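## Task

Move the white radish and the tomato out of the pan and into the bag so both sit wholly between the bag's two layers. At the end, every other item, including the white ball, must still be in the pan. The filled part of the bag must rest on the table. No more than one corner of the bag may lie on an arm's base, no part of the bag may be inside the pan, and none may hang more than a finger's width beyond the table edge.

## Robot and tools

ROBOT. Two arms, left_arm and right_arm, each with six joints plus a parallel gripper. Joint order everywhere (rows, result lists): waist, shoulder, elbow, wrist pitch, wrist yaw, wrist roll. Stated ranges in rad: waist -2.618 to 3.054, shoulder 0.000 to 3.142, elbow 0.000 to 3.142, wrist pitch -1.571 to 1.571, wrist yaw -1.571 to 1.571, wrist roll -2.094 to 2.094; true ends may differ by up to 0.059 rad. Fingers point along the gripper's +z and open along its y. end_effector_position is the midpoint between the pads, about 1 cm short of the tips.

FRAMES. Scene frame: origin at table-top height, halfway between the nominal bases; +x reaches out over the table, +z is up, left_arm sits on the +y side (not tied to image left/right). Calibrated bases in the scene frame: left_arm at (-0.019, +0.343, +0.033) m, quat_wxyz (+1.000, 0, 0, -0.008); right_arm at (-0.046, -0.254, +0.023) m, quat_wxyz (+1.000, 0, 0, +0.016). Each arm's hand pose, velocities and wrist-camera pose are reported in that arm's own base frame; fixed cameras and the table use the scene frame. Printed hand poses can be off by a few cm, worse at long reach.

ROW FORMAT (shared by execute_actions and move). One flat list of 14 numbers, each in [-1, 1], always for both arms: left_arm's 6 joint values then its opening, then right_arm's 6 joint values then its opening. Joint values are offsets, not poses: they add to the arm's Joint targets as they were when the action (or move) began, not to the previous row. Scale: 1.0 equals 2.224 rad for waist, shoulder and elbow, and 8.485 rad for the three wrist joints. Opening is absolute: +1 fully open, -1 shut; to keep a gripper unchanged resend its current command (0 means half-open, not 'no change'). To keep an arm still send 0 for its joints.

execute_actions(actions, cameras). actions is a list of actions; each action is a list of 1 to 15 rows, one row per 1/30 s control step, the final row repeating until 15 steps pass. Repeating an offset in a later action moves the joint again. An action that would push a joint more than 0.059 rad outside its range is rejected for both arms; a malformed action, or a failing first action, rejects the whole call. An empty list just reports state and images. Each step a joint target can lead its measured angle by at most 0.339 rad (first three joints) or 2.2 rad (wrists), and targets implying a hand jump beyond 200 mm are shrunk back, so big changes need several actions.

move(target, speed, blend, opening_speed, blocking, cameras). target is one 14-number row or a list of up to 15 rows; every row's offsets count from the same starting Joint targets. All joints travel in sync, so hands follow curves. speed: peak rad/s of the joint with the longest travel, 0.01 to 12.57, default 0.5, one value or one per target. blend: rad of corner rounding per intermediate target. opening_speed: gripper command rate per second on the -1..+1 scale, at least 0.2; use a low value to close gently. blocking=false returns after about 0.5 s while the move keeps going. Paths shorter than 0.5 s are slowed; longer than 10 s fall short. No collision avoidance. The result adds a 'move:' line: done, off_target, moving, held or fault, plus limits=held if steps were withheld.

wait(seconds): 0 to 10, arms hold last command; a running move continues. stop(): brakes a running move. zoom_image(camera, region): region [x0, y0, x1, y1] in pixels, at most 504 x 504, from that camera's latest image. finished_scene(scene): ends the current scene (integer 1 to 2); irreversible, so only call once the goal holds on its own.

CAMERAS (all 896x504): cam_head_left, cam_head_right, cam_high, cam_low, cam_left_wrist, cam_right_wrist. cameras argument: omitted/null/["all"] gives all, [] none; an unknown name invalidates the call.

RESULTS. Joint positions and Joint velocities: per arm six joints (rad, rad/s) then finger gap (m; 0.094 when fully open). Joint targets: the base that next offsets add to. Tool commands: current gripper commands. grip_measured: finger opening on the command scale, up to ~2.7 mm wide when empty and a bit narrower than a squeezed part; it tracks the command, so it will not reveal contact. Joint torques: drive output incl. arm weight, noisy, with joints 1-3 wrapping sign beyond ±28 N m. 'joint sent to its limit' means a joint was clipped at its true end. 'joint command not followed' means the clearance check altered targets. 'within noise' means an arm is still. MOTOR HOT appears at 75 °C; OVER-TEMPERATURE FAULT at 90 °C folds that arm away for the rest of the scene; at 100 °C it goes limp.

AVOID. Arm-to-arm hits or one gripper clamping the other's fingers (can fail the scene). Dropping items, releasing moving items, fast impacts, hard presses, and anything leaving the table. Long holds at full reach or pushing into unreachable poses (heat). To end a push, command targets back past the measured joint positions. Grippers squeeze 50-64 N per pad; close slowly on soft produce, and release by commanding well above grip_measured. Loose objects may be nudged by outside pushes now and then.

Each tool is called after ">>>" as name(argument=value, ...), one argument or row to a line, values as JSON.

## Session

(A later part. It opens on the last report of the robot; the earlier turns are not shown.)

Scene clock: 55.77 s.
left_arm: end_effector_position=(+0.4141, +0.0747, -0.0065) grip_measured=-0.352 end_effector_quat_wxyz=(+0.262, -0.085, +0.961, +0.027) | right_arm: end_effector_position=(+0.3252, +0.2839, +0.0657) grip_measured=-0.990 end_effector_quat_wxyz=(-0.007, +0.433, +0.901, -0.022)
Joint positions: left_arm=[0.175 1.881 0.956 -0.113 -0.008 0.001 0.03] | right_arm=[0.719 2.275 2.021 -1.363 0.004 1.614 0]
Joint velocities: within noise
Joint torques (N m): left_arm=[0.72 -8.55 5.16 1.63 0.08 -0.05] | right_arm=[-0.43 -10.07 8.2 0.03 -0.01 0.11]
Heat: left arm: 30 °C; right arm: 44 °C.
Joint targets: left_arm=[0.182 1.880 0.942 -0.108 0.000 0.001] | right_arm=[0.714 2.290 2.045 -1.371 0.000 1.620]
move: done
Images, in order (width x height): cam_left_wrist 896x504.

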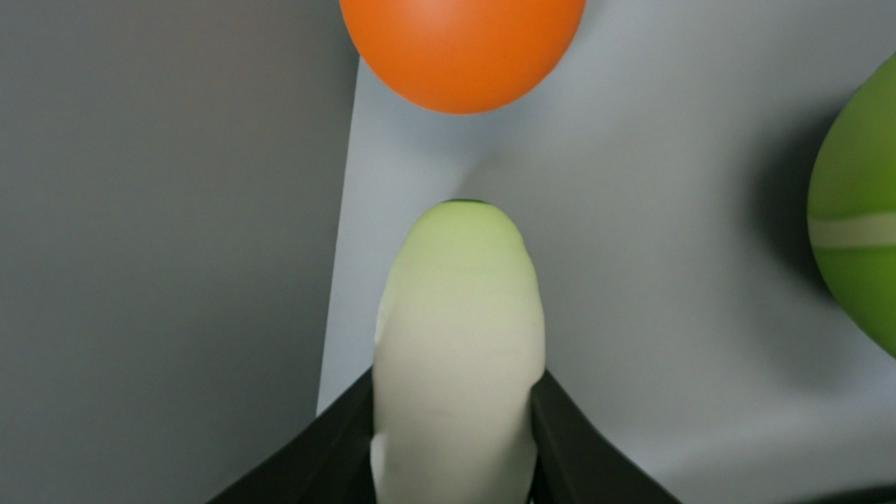

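>>> move(
  target=[
    [0,-0.0692,0.0661,-0.0356,0,0,-0.6,0,0,0,0,0,0,-1],
    [0,-0.1866,0.0926,-0.0733,0,0,-0.6,0,0,0,0,0,0,-1],
  ],
  speed=0.35,
  blend=0.05,
  cameras=["cam_left_wrist","cam_high","cam_right_wrist"],
)

Scene clock: 61.33 s.
left_arm: end_effector_position=(+0.3593, +0.0650, +0.1326) grip_measured=-0.352 end_effector_quat_wxyz=(+0.247, -0.085, +0.965, +0.026) | right_arm: end_effector_position=(+0.3252, +0.2839, +0.0657) grip_measured=-0.990 end_effector_quat_wxyz=(-0.007, +0.433, +0.901, -0.022)
Joint positions: left_arm=[0.175 1.48 1.128 -0.716 -0.008 0.001 0.03] | right_arm=[0.719 2.275 2.021 -1.363 0.004 1.614 0]
Joint velocities: within noise
Joint torques (N m): left_arm=[0.72 -7.27 9.89 1.35 0.08 -0.05] | right_arm=[-0.43 -10.06 8.21 0.03 -0.02 0.11]
Heat: left arm: 30 °C; right arm: 44 °C.
Joint targets: left_arm=[0.182 1.465 1.148 -0.730 0.000 0.001] | right_arm=[0.714 2.290 2.045 -1.371 0.000 1.620]
move: done
Images, in order (width x height): cam_high 896x504, cam_left_wrist 896x504, cam_right_wrist 896x504.

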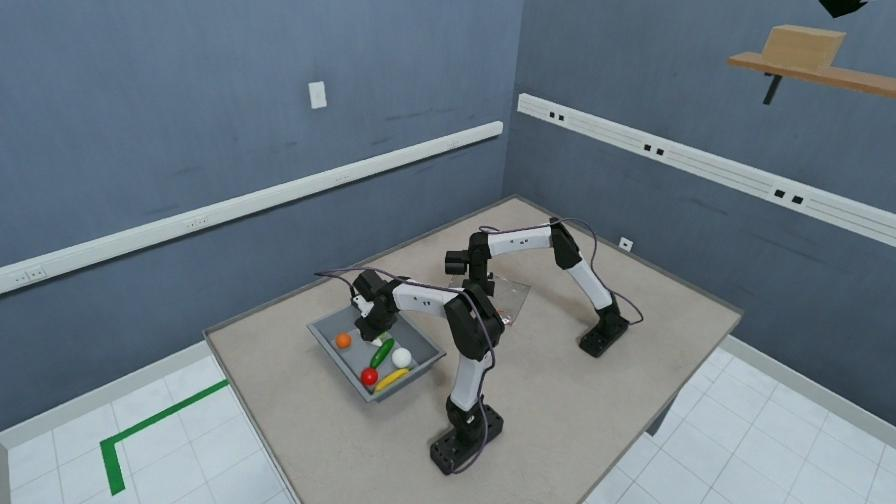

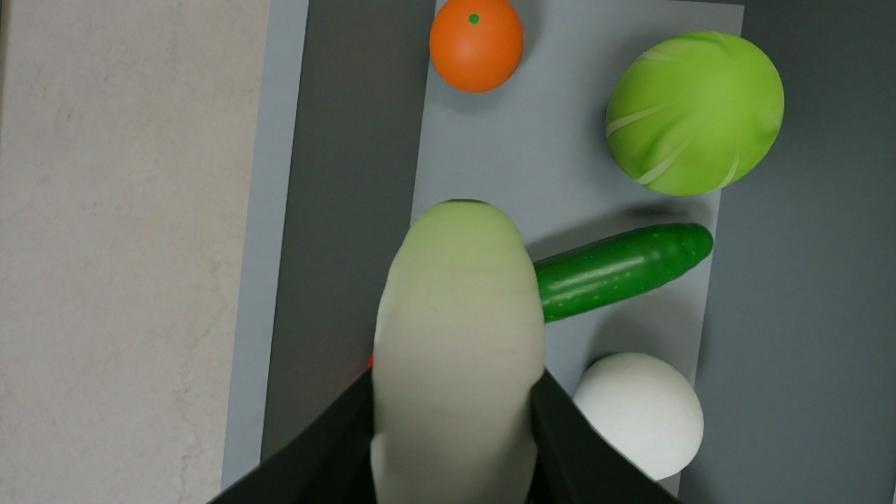

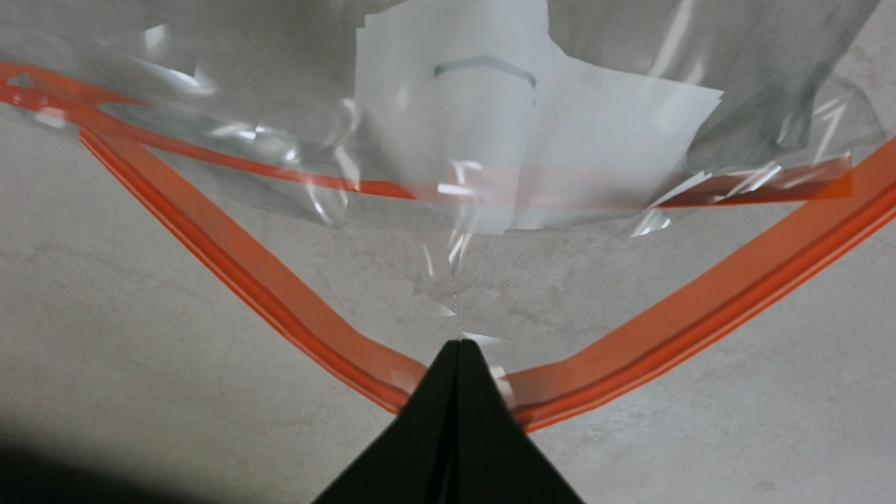

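>>> move(
  target=[0,0,0,0,0,0,-0.6,-0.09,-0.019,-0.053,0.0116,-0.0295,0,-1],
  speed=0.2,
  cameras=["cam_head_left","cam_high","cam_right_wrist"],
)

>>> zoom_image(
  camera="cam_high",
  region=[400, 210, 600, 350],
)

>>> zoom_image(
  camera="cam_head_left",
  region=[320, 190, 520, 360],
)

Scene clock: 64.33 s.
left_arm: end_effector_position=(+0.3591, +0.0649, +0.1325) grip_measured=-0.352 end_effector_quat_wxyz=(+0.247, -0.085, +0.965, +0.026) | right_arm: end_effector_position=(+0.3530, +0.2472, +0.0484) grip_measured=-0.990 end_effector_quat_wxyz=(-0.118, +0.521, +0.845, +0.035)
Joint positions: left_arm=[0.175 1.48 1.128 -0.717 -0.008 0.001 0.03] | right_arm=[0.515 2.275 1.932 -1.281 -0.241 1.614 0]
Joint velocities: within noise
Joint torques (N m): left_arm=[0.7 -7.27 9.87 1.37 0.08 -0.05] | right_arm=[-0.24 -13.75 5.41 0.17 -0.17 0.11]
Heat: left arm: 31 °C; right arm: 44 °C.
Joint targets: left_arm=[0.182 1.465 1.148 -0.730 0.000 0.001] | right_arm=[0.514 2.248 1.928 -1.273 -0.251 1.620]
move: done
Images, in order (width x height): cam_head_left 896x504, cam_high 896x504, cam_right_wrist 896x504.

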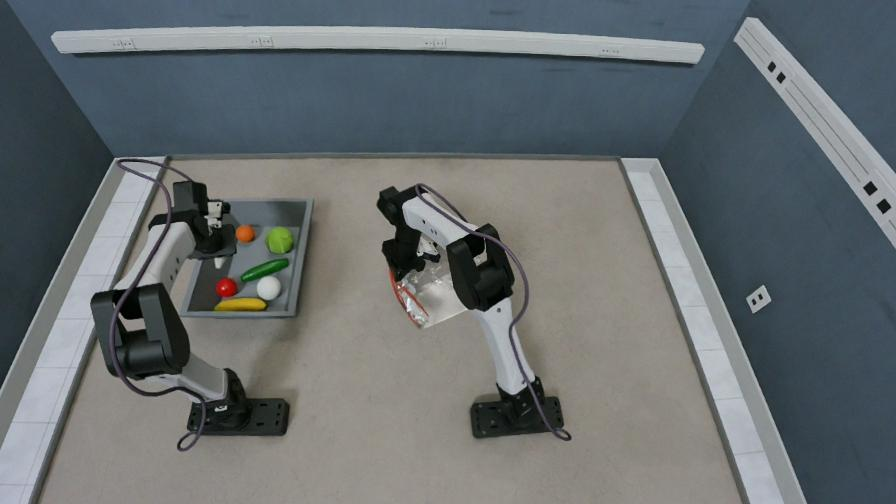

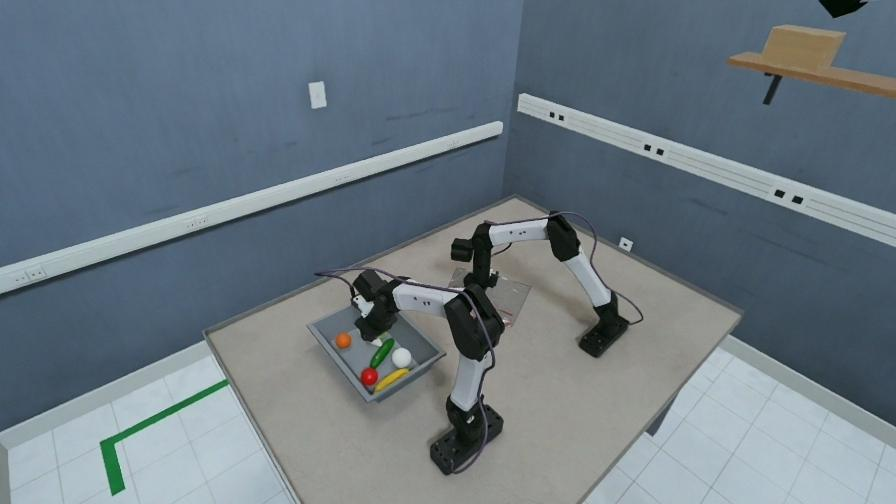

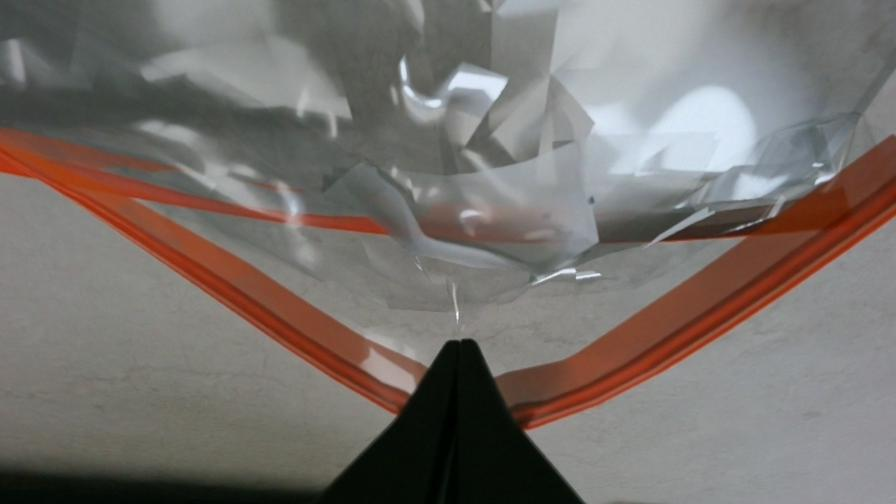

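Scaled by 2.520 from the camera's 896x504 image, which has a finer 1280x720 frame.

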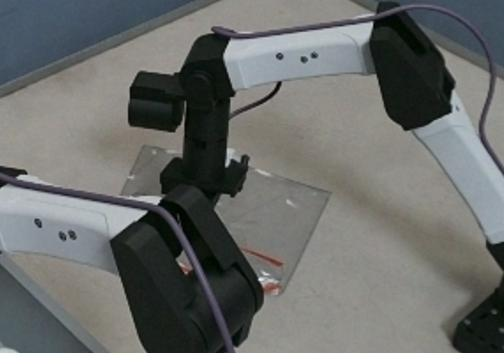

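Scaled by 2.520 from the camera's 896x504 image, which has a finer 1280x720 frame.

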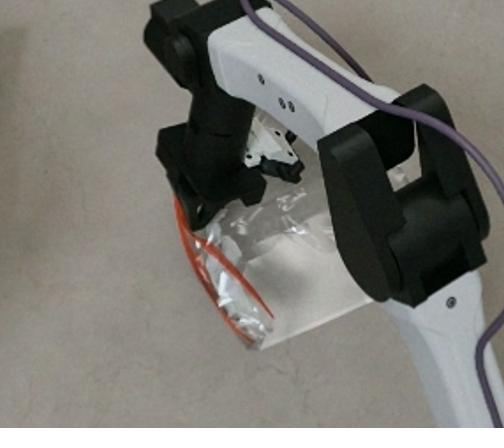

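>>> move(
  target=[0,0,0,0,0,0,-0.6,-0.0885,-0.0358,-0.0531,0.0116,-0.0294,0,-1],
  speed=0.2,
  cameras=["cam_head_left","cam_high","cam_right_wrist"],
)

>>> zoom_image(
  camera="cam_high",
  region=[400, 210, 600, 350],
)

>>> zoom_image(
  camera="cam_head_left",
  region=[320, 190, 520, 360],
)

Scene clock: 66.47 s.
left_arm: end_effector_position=(+0.3591, +0.0649, +0.1325) grip_measured=-0.352 end_effector_quat_wxyz=(+0.247, -0.085, +0.965, +0.026) | right_arm: end_effector_position=(+0.3773, +0.2097, +0.0537) grip_measured=-0.990 end_effector_quat_wxyz=(-0.206, +0.588, +0.772, +0.128)
Joint positions: left_arm=[0.175 1.48 1.128 -0.717 -0.008 0.001 0.03] | right_arm=[0.319 2.227 1.815 -1.183 -0.489 1.614 0]
Joint velocities: within noise
Joint torques (N m): left_arm=[0.7 -7.28 9.88 1.36 0.08 -0.05] | right_arm=[-0.21 -16.24 5.38 0.24 -0.34 0.11]
Heat: left arm: 31 °C; right arm: 45 °C.
Joint targets: left_arm=[0.182 1.465 1.148 -0.730 0.000 0.001] | right_arm=[0.317 2.169 1.810 -1.174 -0.500 1.620]
move: off_target (right_arm); right_arm: the shoulder is farthest, 0.059 rad from its target
Images, in order (width x height): cam_head_left 896x504, cam_high 896x504, cam_right_wrist 896x504.

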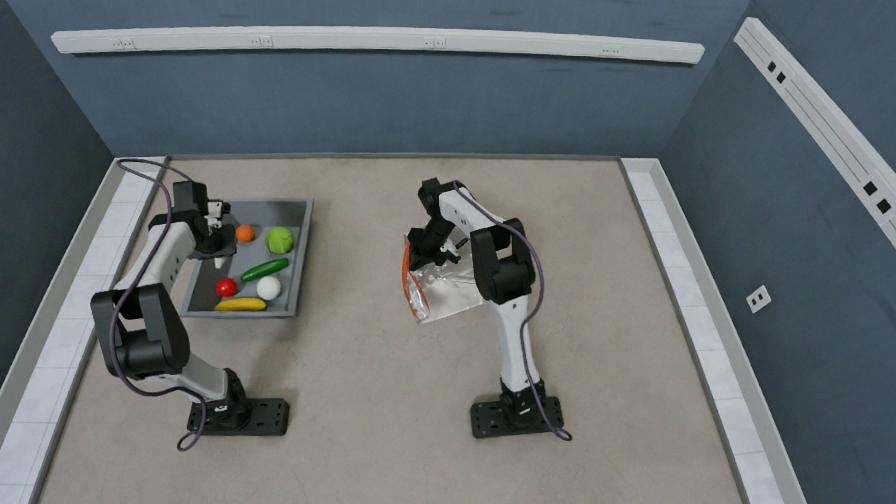

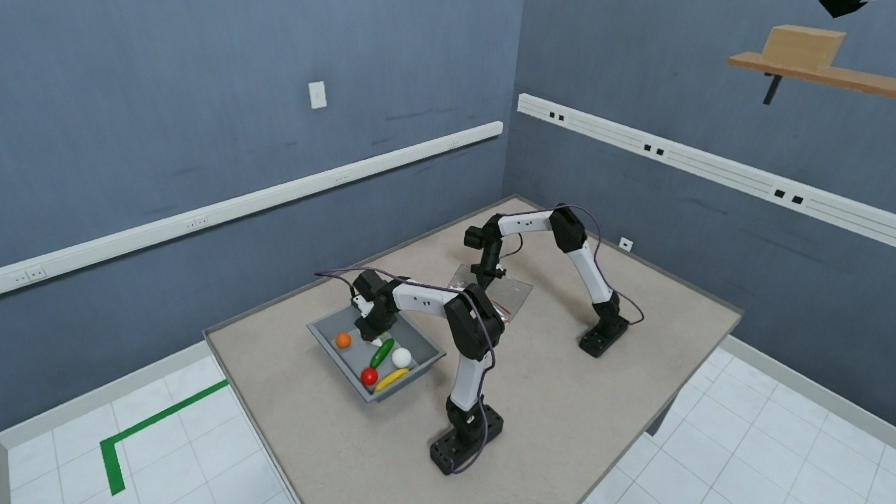

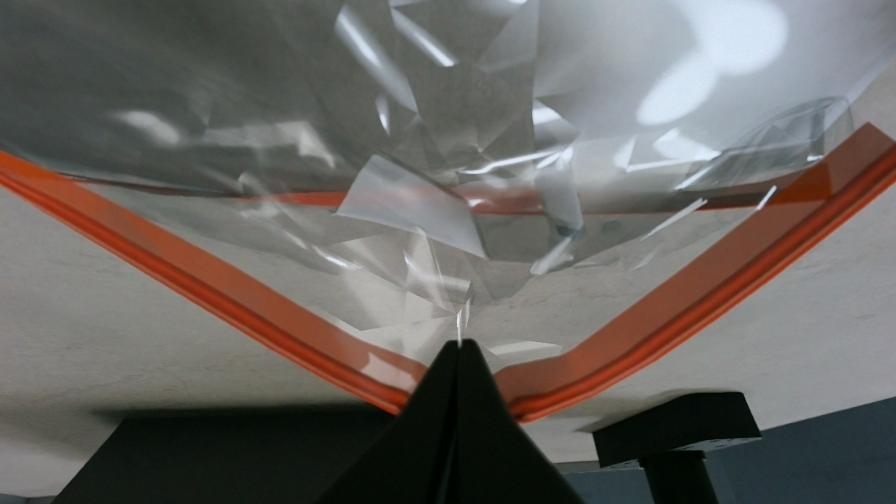

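Scaled by 2.520 from the camera's 896x504 image, which has a finer 1280x720 frame.

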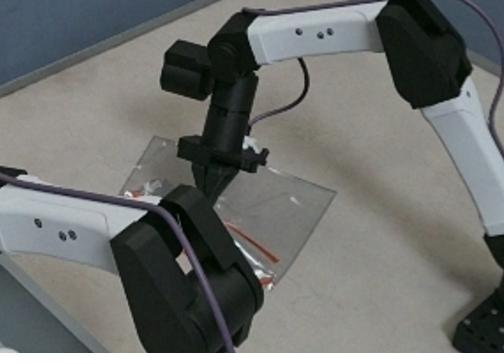

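Scaled by 2.520 from the camera's 896x504 image, which has a finer 1280x720 frame.

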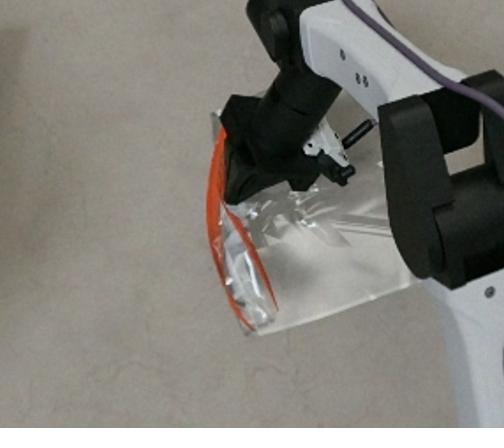

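>>> move(
  target=[
    [-0.3291,0.0827,0.0092,0.0193,0,0,-0.6,0,-0.0135,0.0355,-0.0108,0,0,-1],
    [-0.3291,0.1749,-0.1085,0.0743,0,0,-0.6,0,-0.0135,0.0355,-0.0108,0,0,-1],
  ],
  speed=[0.6,0.3],
)

Scene clock: 72.47 s.
left_arm: end_effector_position=(+0.3506, -0.2152, -0.0027) grip_measured=-0.353 end_effector_quat_wxyz=(+0.256, +0.263, +0.928, -0.070) | right_arm: end_effector_position=(+0.3743, +0.2089, +0.0787) grip_measured=-0.990 end_effector_quat_wxyz=(-0.205, +0.587, +0.772, +0.130)
Joint positions: left_arm=[-0.553 1.84 0.915 -0.109 -0.005 0.001 0.03] | right_arm=[0.319 2.195 1.862 -1.258 -0.49 1.614 0]
Joint velocities: within noise
Joint torques (N m): left_arm=[0.4 -7.01 5.7 1.67 0.07 -0.05] | right_arm=[-0.14 -15.88 8.38 0.09 -0.32 0.11]
Heat: left arm: 32 °C; right arm: 47 °C.
Joint targets: left_arm=[-0.550 1.854 0.906 -0.100 0.000 0.001] | right_arm=[0.317 2.139 1.888 -1.266 -0.500 1.620]
move: off_target (right_arm); right_arm: the shoulder is farthest, 0.056 rad from its target

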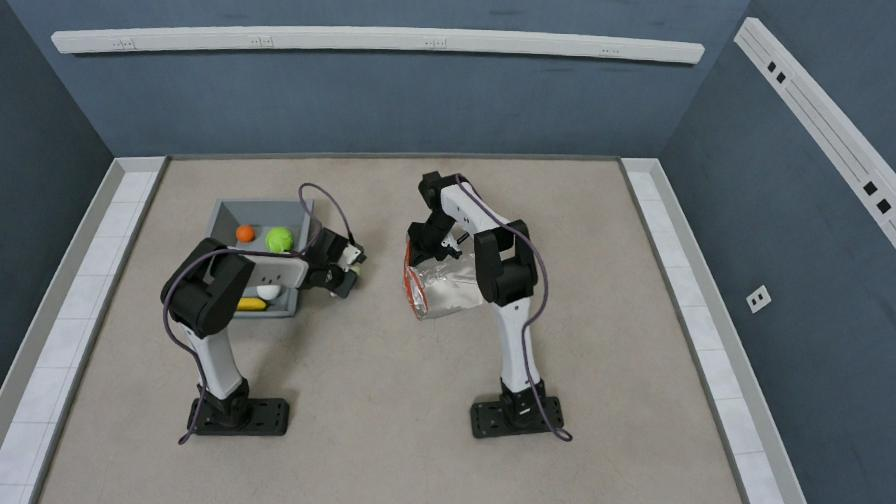

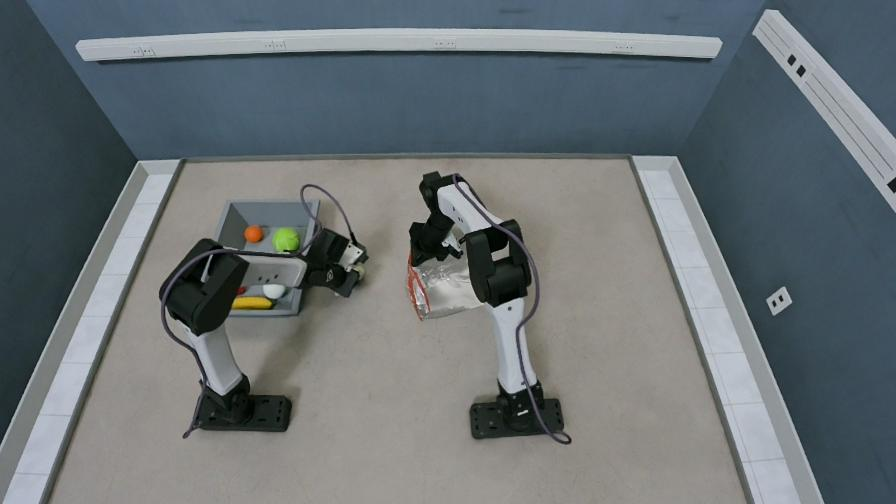

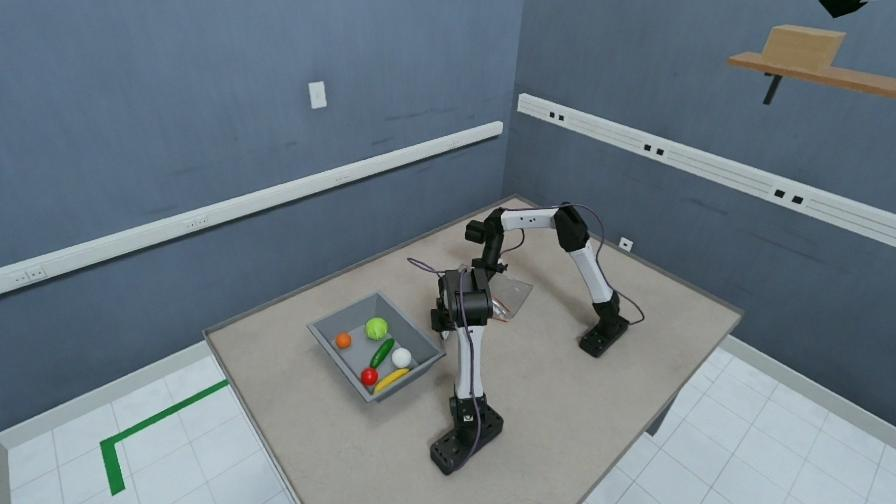

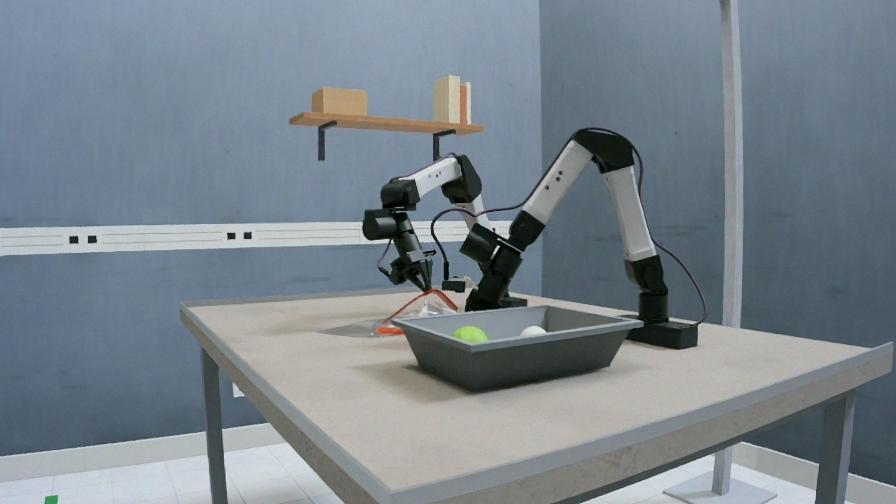

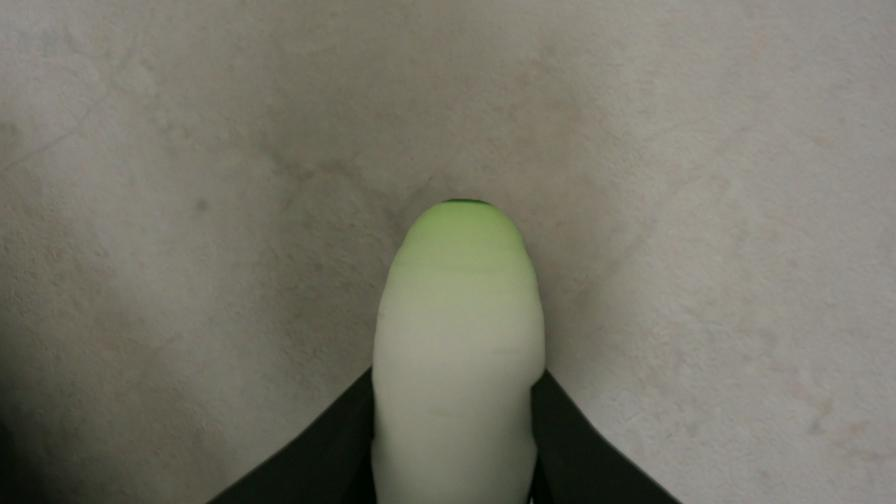

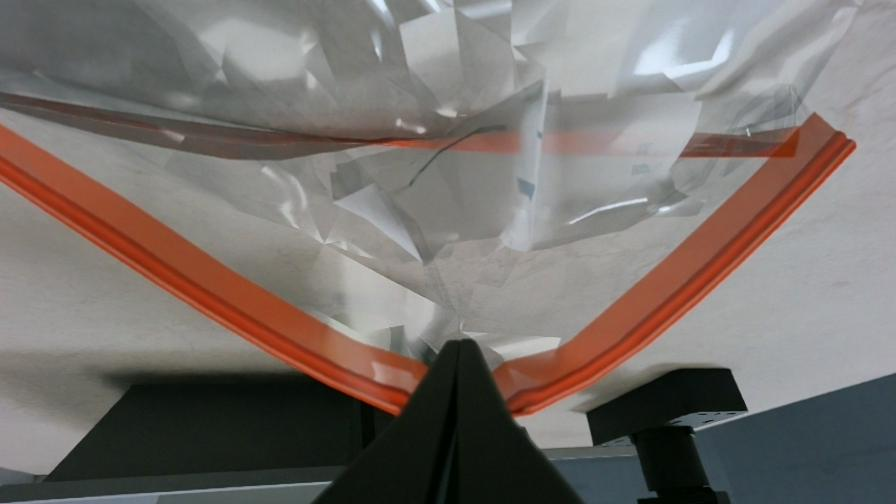

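>>> zoom_image(
  camera="cam_low",
  region=[310, 240, 530, 350],
)

>>> zoom_image(
  camera="cam_head_left",
  region=[320, 190, 520, 360],
)

Scaled by 2.291 from the camera's 896x504 image, which has a finer 1280x720 frame.

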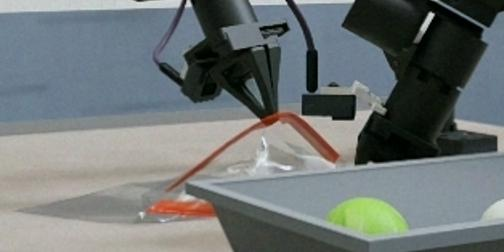

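Scaled by 2.520 from the camera's 896x504 image, which has a finer 1280x720 frame.

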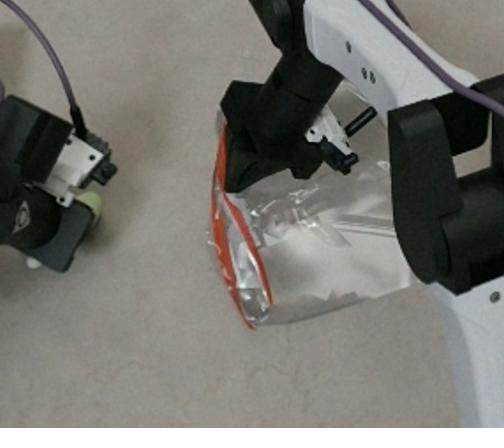

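>>> move(
  target=[
    [0,0.0085,-0.0042,0.0035,0,0,-0.6,0,0.0225,0,0,0,0,-1],
    [0,0.0085,-0.0042,0.0035,0,0,0.2,0,0.0225,0,0,0,0,-1],
  ],
  speed=0.1,
  opening_speed=0.5,
  cameras=["cam_left_wrist","cam_low"],
)

Scene clock: 75.90 s.
left_arm: end_effector_position=(+0.3525, -0.2163, -0.0072) grip_measured=+0.198 end_effector_quat_wxyz=(+0.260, +0.262, +0.926, -0.071) | right_arm: end_effector_position=(+0.3743, +0.2089, +0.0787) grip_measured=-0.990 end_effector_quat_wxyz=(-0.205, +0.587, +0.772, +0.130)
Joint positions: left_arm=[-0.553 1.856 0.908 -0.077 -0.005 0.001 0.056] | right_arm=[0.319 2.195 1.862 -1.258 -0.49 1.614 0]
Joint velocities: within noise
Joint torques (N m): left_arm=[0.36 -6.87 5.42 1.67 0.06 -0.05] | right_arm=[-0.14 -11.51 8.39 0.08 -0.32 0.12]
Heat: left arm: 32 °C; right arm: 47 °C.
Joint targets: left_arm=[-0.550 1.873 0.897 -0.070 0.000 0.001] | right_arm=[0.317 2.189 1.888 -1.266 -0.500 1.620]
move: done
Images, in order (width x height): cam_low 896x504, cam_left_wrist 896x504.

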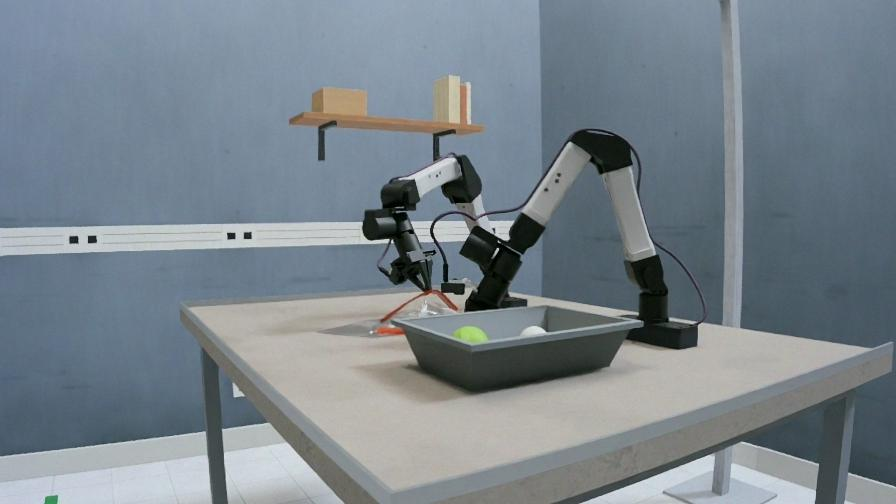

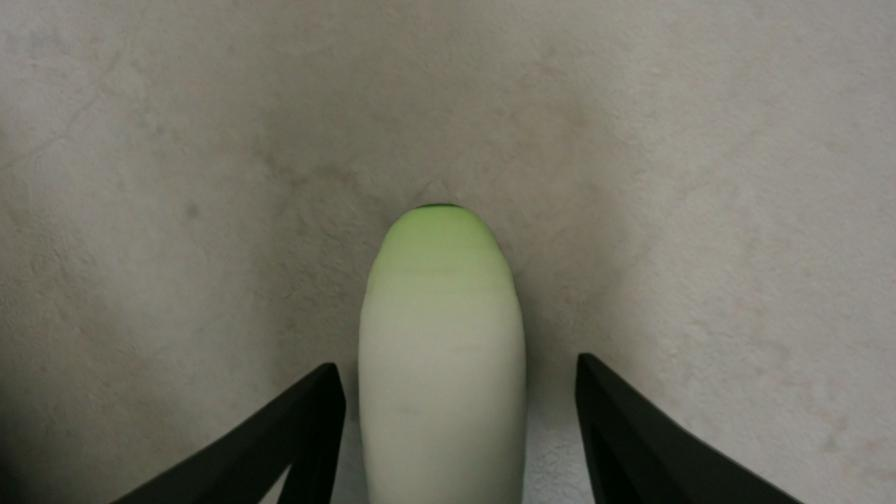

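>>> move(
  target=[
    [0,-0.1169,0.0216,-0.0364,0,0,0.2,0,0,0,0,0,0,-1],
    [0.0045,-0.1659,-0.2298,0.0783,0,0,0.2,0,0,0,0,0,0,-1],
  ],
  speed=[0.3,0.5],
  cameras=["cam_left_wrist","cam_low"],
)

Scene clock: 80.73 s.
left_arm: end_effector_position=(+0.3228, -0.1964, +0.0552) grip_measured=+0.198 end_effector_quat_wxyz=(+0.475, +0.235, +0.838, -0.131) | right_arm: end_effector_position=(+0.3743, +0.2089, +0.0787) grip_measured=-0.990 end_effector_quat_wxyz=(-0.205, +0.587, +0.772, +0.130)
Joint positions: left_arm=[-0.549 1.524 0.396 0.589 -0.005 0.001 0.056] | right_arm=[0.319 2.195 1.862 -1.258 -0.49 1.614 0]
Joint velocities: within noise
Joint torques (N m): left_arm=[0.87 -6.64 5.23 2.32 0.05 -0.05] | right_arm=[-0.16 -11.51 8.36 0.09 -0.32 0.12]
Heat: left arm: 32 °C; right arm: 47 °C.
Joint targets: left_arm=[-0.540 1.504 0.386 0.595 0.000 0.001] | right_arm=[0.317 2.189 1.888 -1.266 -0.500 1.620]
move: done
Images, in order (width x height): cam_low 896x504, cam_left_wrist 896x504.

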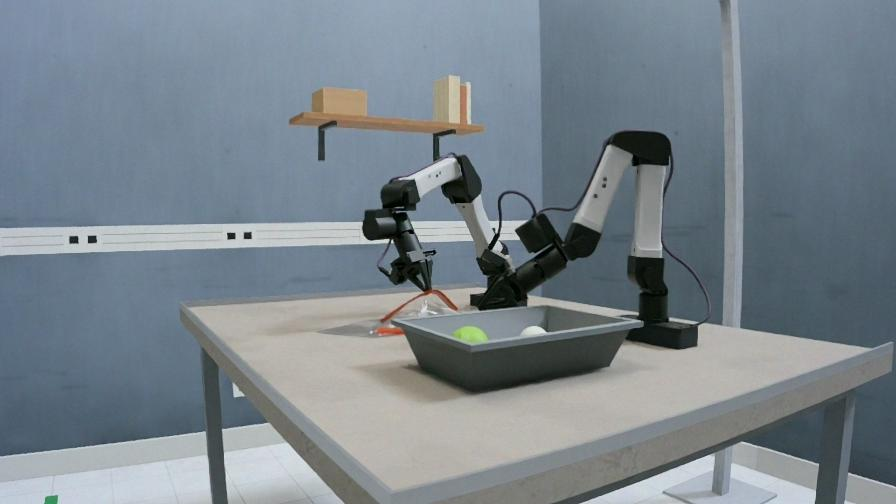

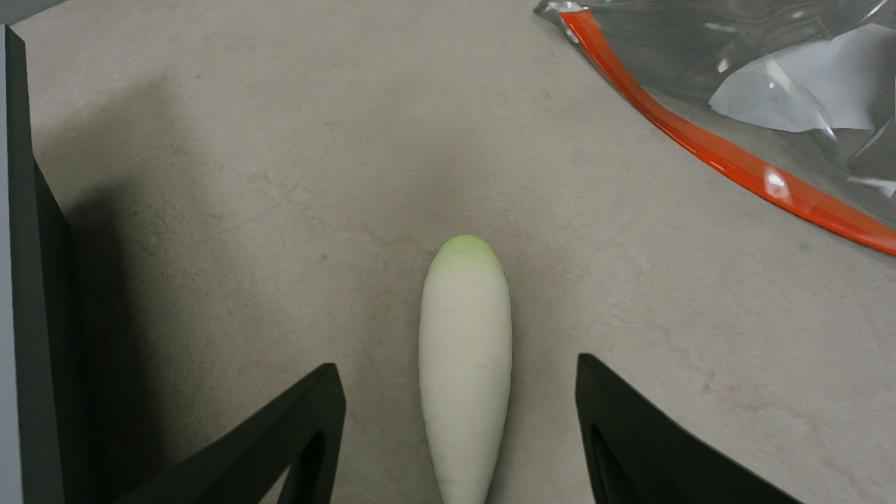

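>>> move(
  target=[0,0.2287,-0.0279,0.0672,0,0,0.2,0,0,0,0,0,0,-1],
  speed=0.35,
  cameras=["cam_left_wrist","cam_low"],
)

Scene clock: 83.33 s.
left_arm: end_effector_position=(+0.3257, -0.1981, -0.0143) grip_measured=+0.198 end_effector_quat_wxyz=(+0.490, +0.232, +0.829, -0.135) | right_arm: end_effector_position=(+0.3743, +0.2089, +0.0787) grip_measured=-0.990 end_effector_quat_wxyz=(-0.205, +0.587, +0.772, +0.130)
Joint positions: left_arm=[-0.549 1.996 0.332 1.16 -0.005 0.001 0.056] | right_arm=[0.319 2.195 1.862 -1.258 -0.49 1.614 0]
Joint velocities: within noise
Joint torques (N m): left_arm=[0.87 -5.2 2.18 2.37 0.07 -0.06] | right_arm=[-0.17 -11.54 8.39 0.09 -0.32 0.11]
Heat: left arm: 32 °C; right arm: 46 °C.
Joint targets: left_arm=[-0.540 2.013 0.324 1.165 0.000 0.001] | right_arm=[0.317 2.189 1.888 -1.266 -0.500 1.620]
move: done
Images, in order (width x height): cam_low 896x504, cam_left_wrist 896x504.

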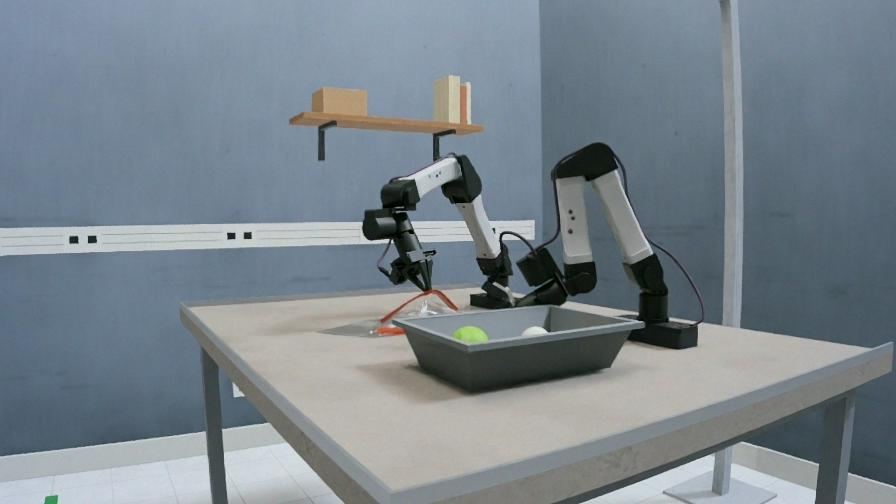

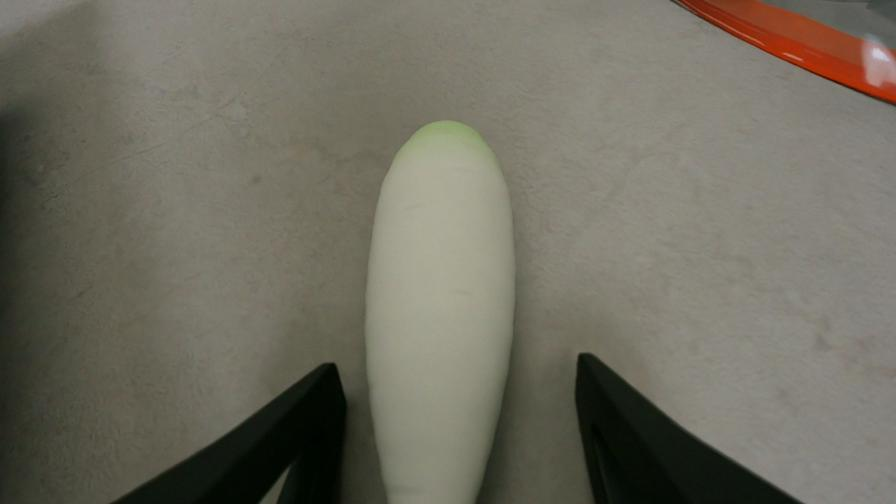

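>>> move(
  target=[
    [0.0055,0,0,0,0,0,0.2,0,0,0,0,0,0,-1],
    [0.0055,0,0,0,0,0,-0.7,0,0,0,0,0,0,-1],
  ],
  speed=0.1,
  opening_speed=0.5,
  cameras=["cam_left_wrist"],
)

Scene clock: 86.30 s.
left_arm: end_effector_position=(+0.3279, -0.1947, -0.0140) grip_measured=-0.538 end_effector_quat_wxyz=(+0.492, +0.228, +0.830, -0.133) | right_arm: end_effector_position=(+0.3743, +0.2089, +0.0787) grip_measured=-0.990 end_effector_quat_wxyz=(-0.205, +0.587, +0.772, +0.130)
Joint positions: left_arm=[-0.538 1.996 0.332 1.162 -0.005 0.001 0.022] | right_arm=[0.319 2.195 1.862 -1.258 -0.49 1.614 0]
Joint velocities: within noise
Joint torques (N m): left_arm=[0.94 -5.18 2.21 2.33 0.04 -0.05] | right_arm=[-0.17 -11.49 8.38 0.09 -0.32 0.11]
Heat: left arm: 32 °C; right arm: 46 °C.
Joint targets: left_arm=[-0.528 2.013 0.324 1.165 0.000 0.001] | right_arm=[0.317 2.189 1.888 -1.266 -0.500 1.620]
move: done
Images, in order (width x height): cam_left_wrist 896x504.

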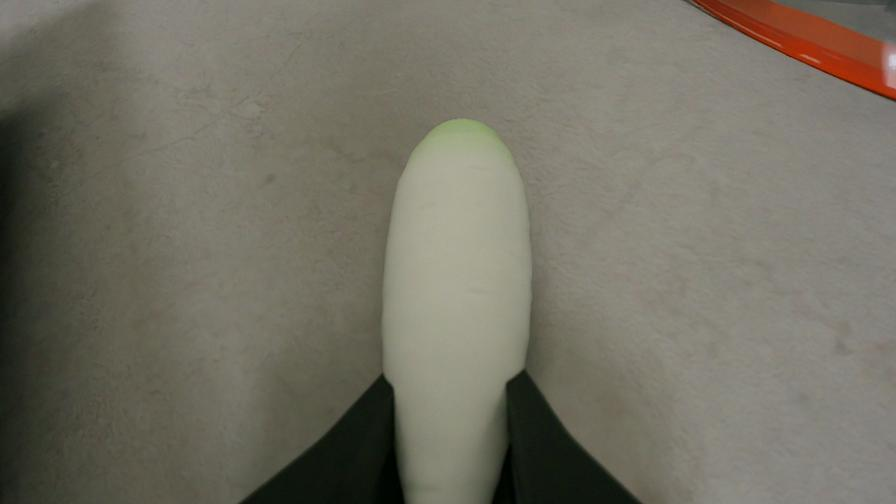

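>>> move(
  target=[
    [0,-0.154,0.0085,-0.0425,0,0,-0.7,0,0,0,0,0,0,-1],
    [0.098,0.001,0.1529,-0.0488,0.112,0,-0.7,0,0,0,0,0,0,-1],
  ],
  speed=[0.3,0.5],
)

Scene clock: 92.47 s.
left_arm: end_effector_position=(+0.3269, -0.2529, +0.0326) grip_measured=-0.544 end_effector_quat_wxyz=(+0.358, +0.336, +0.741, -0.458) | right_arm: end_effector_position=(+0.3743, +0.2089, +0.0787) grip_measured=-0.990 end_effector_quat_wxyz=(-0.205, +0.587, +0.772, +0.130)
Joint positions: left_arm=[-0.318 1.995 0.65 0.768 0.934 0.001 0.021] | right_arm=[0.319 2.195 1.862 -1.258 -0.49 1.614 0]
Joint velocities: within noise
Joint torques (N m): left_arm=[0.77 -6.34 6.06 1.78 0.45 -0.02] | right_arm=[-0.14 -11.51 8.39 0.09 -0.32 0.12]
Heat: left arm: 33 °C; right arm: 46 °C.
Joint targets: left_arm=[-0.310 2.015 0.664 0.751 0.950 0.001] | right_arm=[0.317 2.189 1.888 -1.266 -0.500 1.620]
move: done

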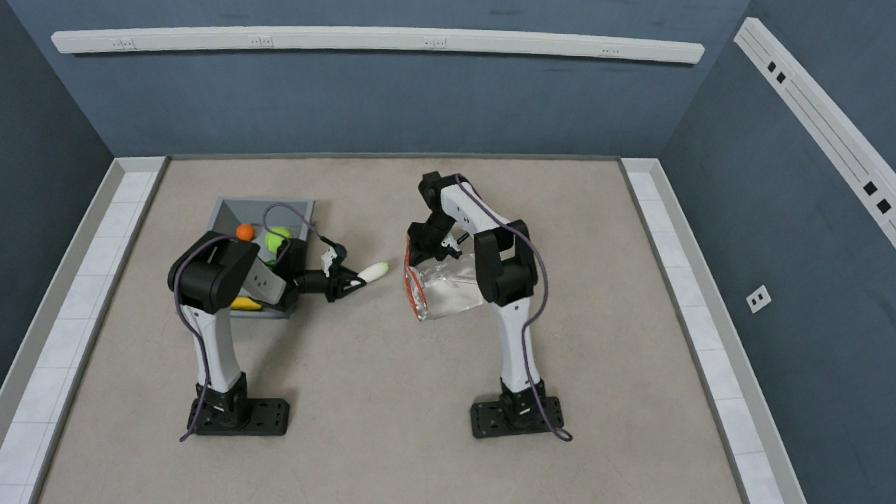

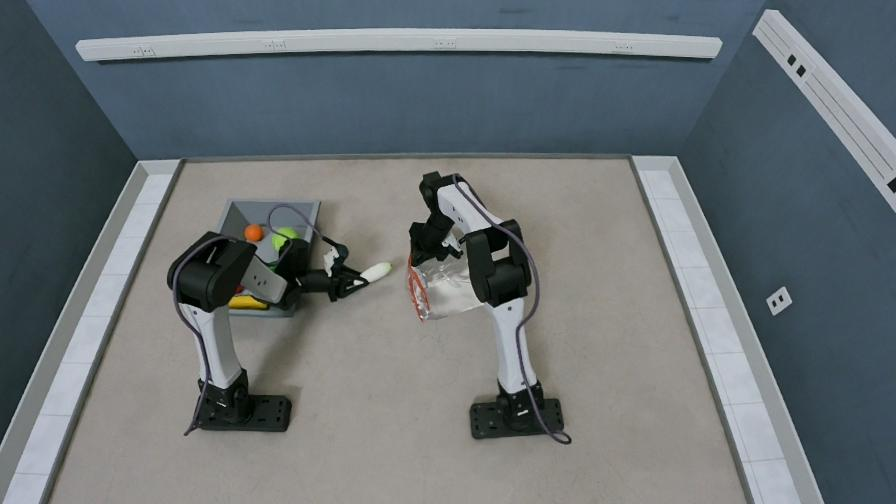

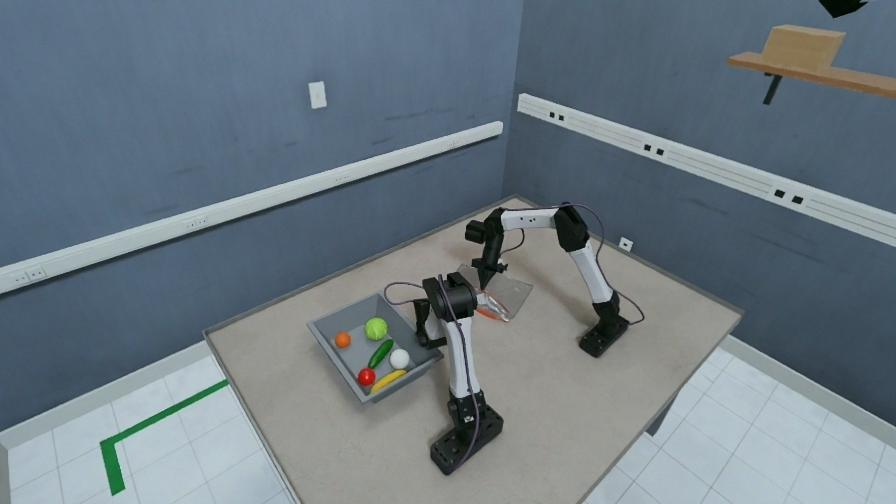

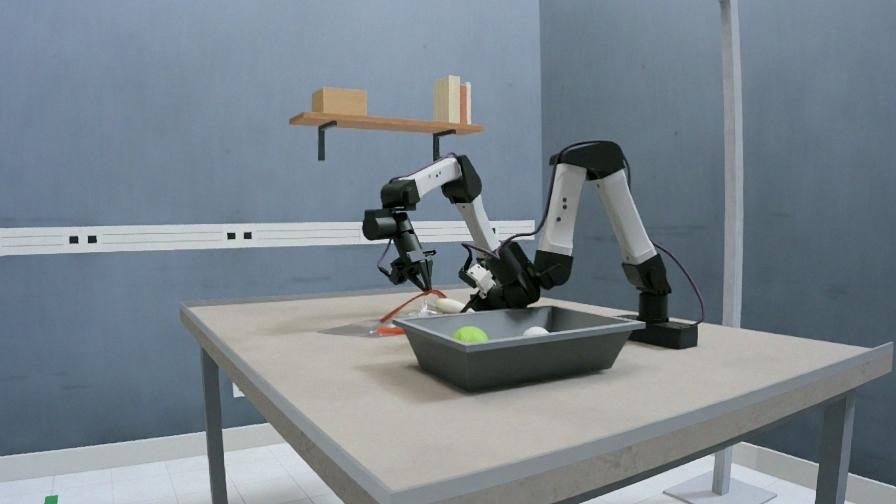

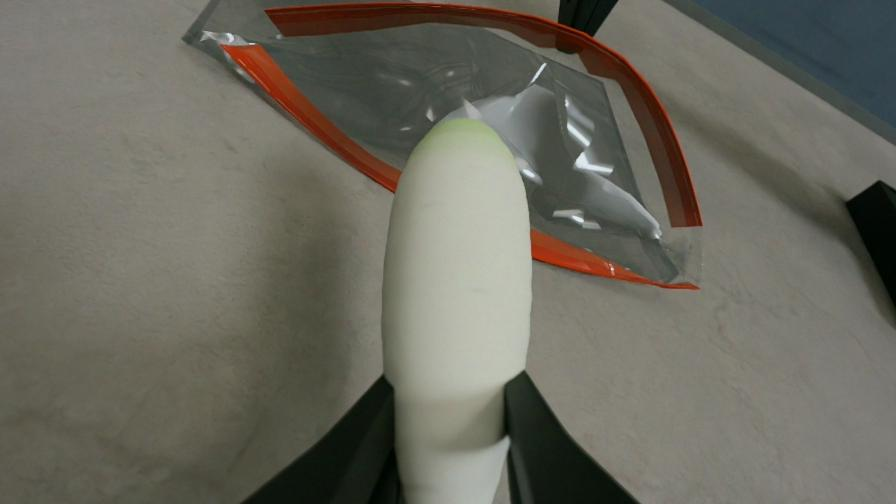

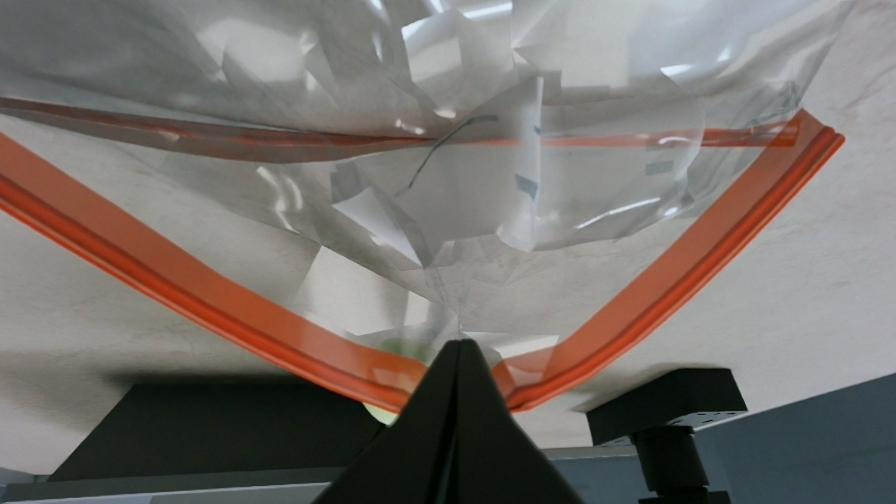

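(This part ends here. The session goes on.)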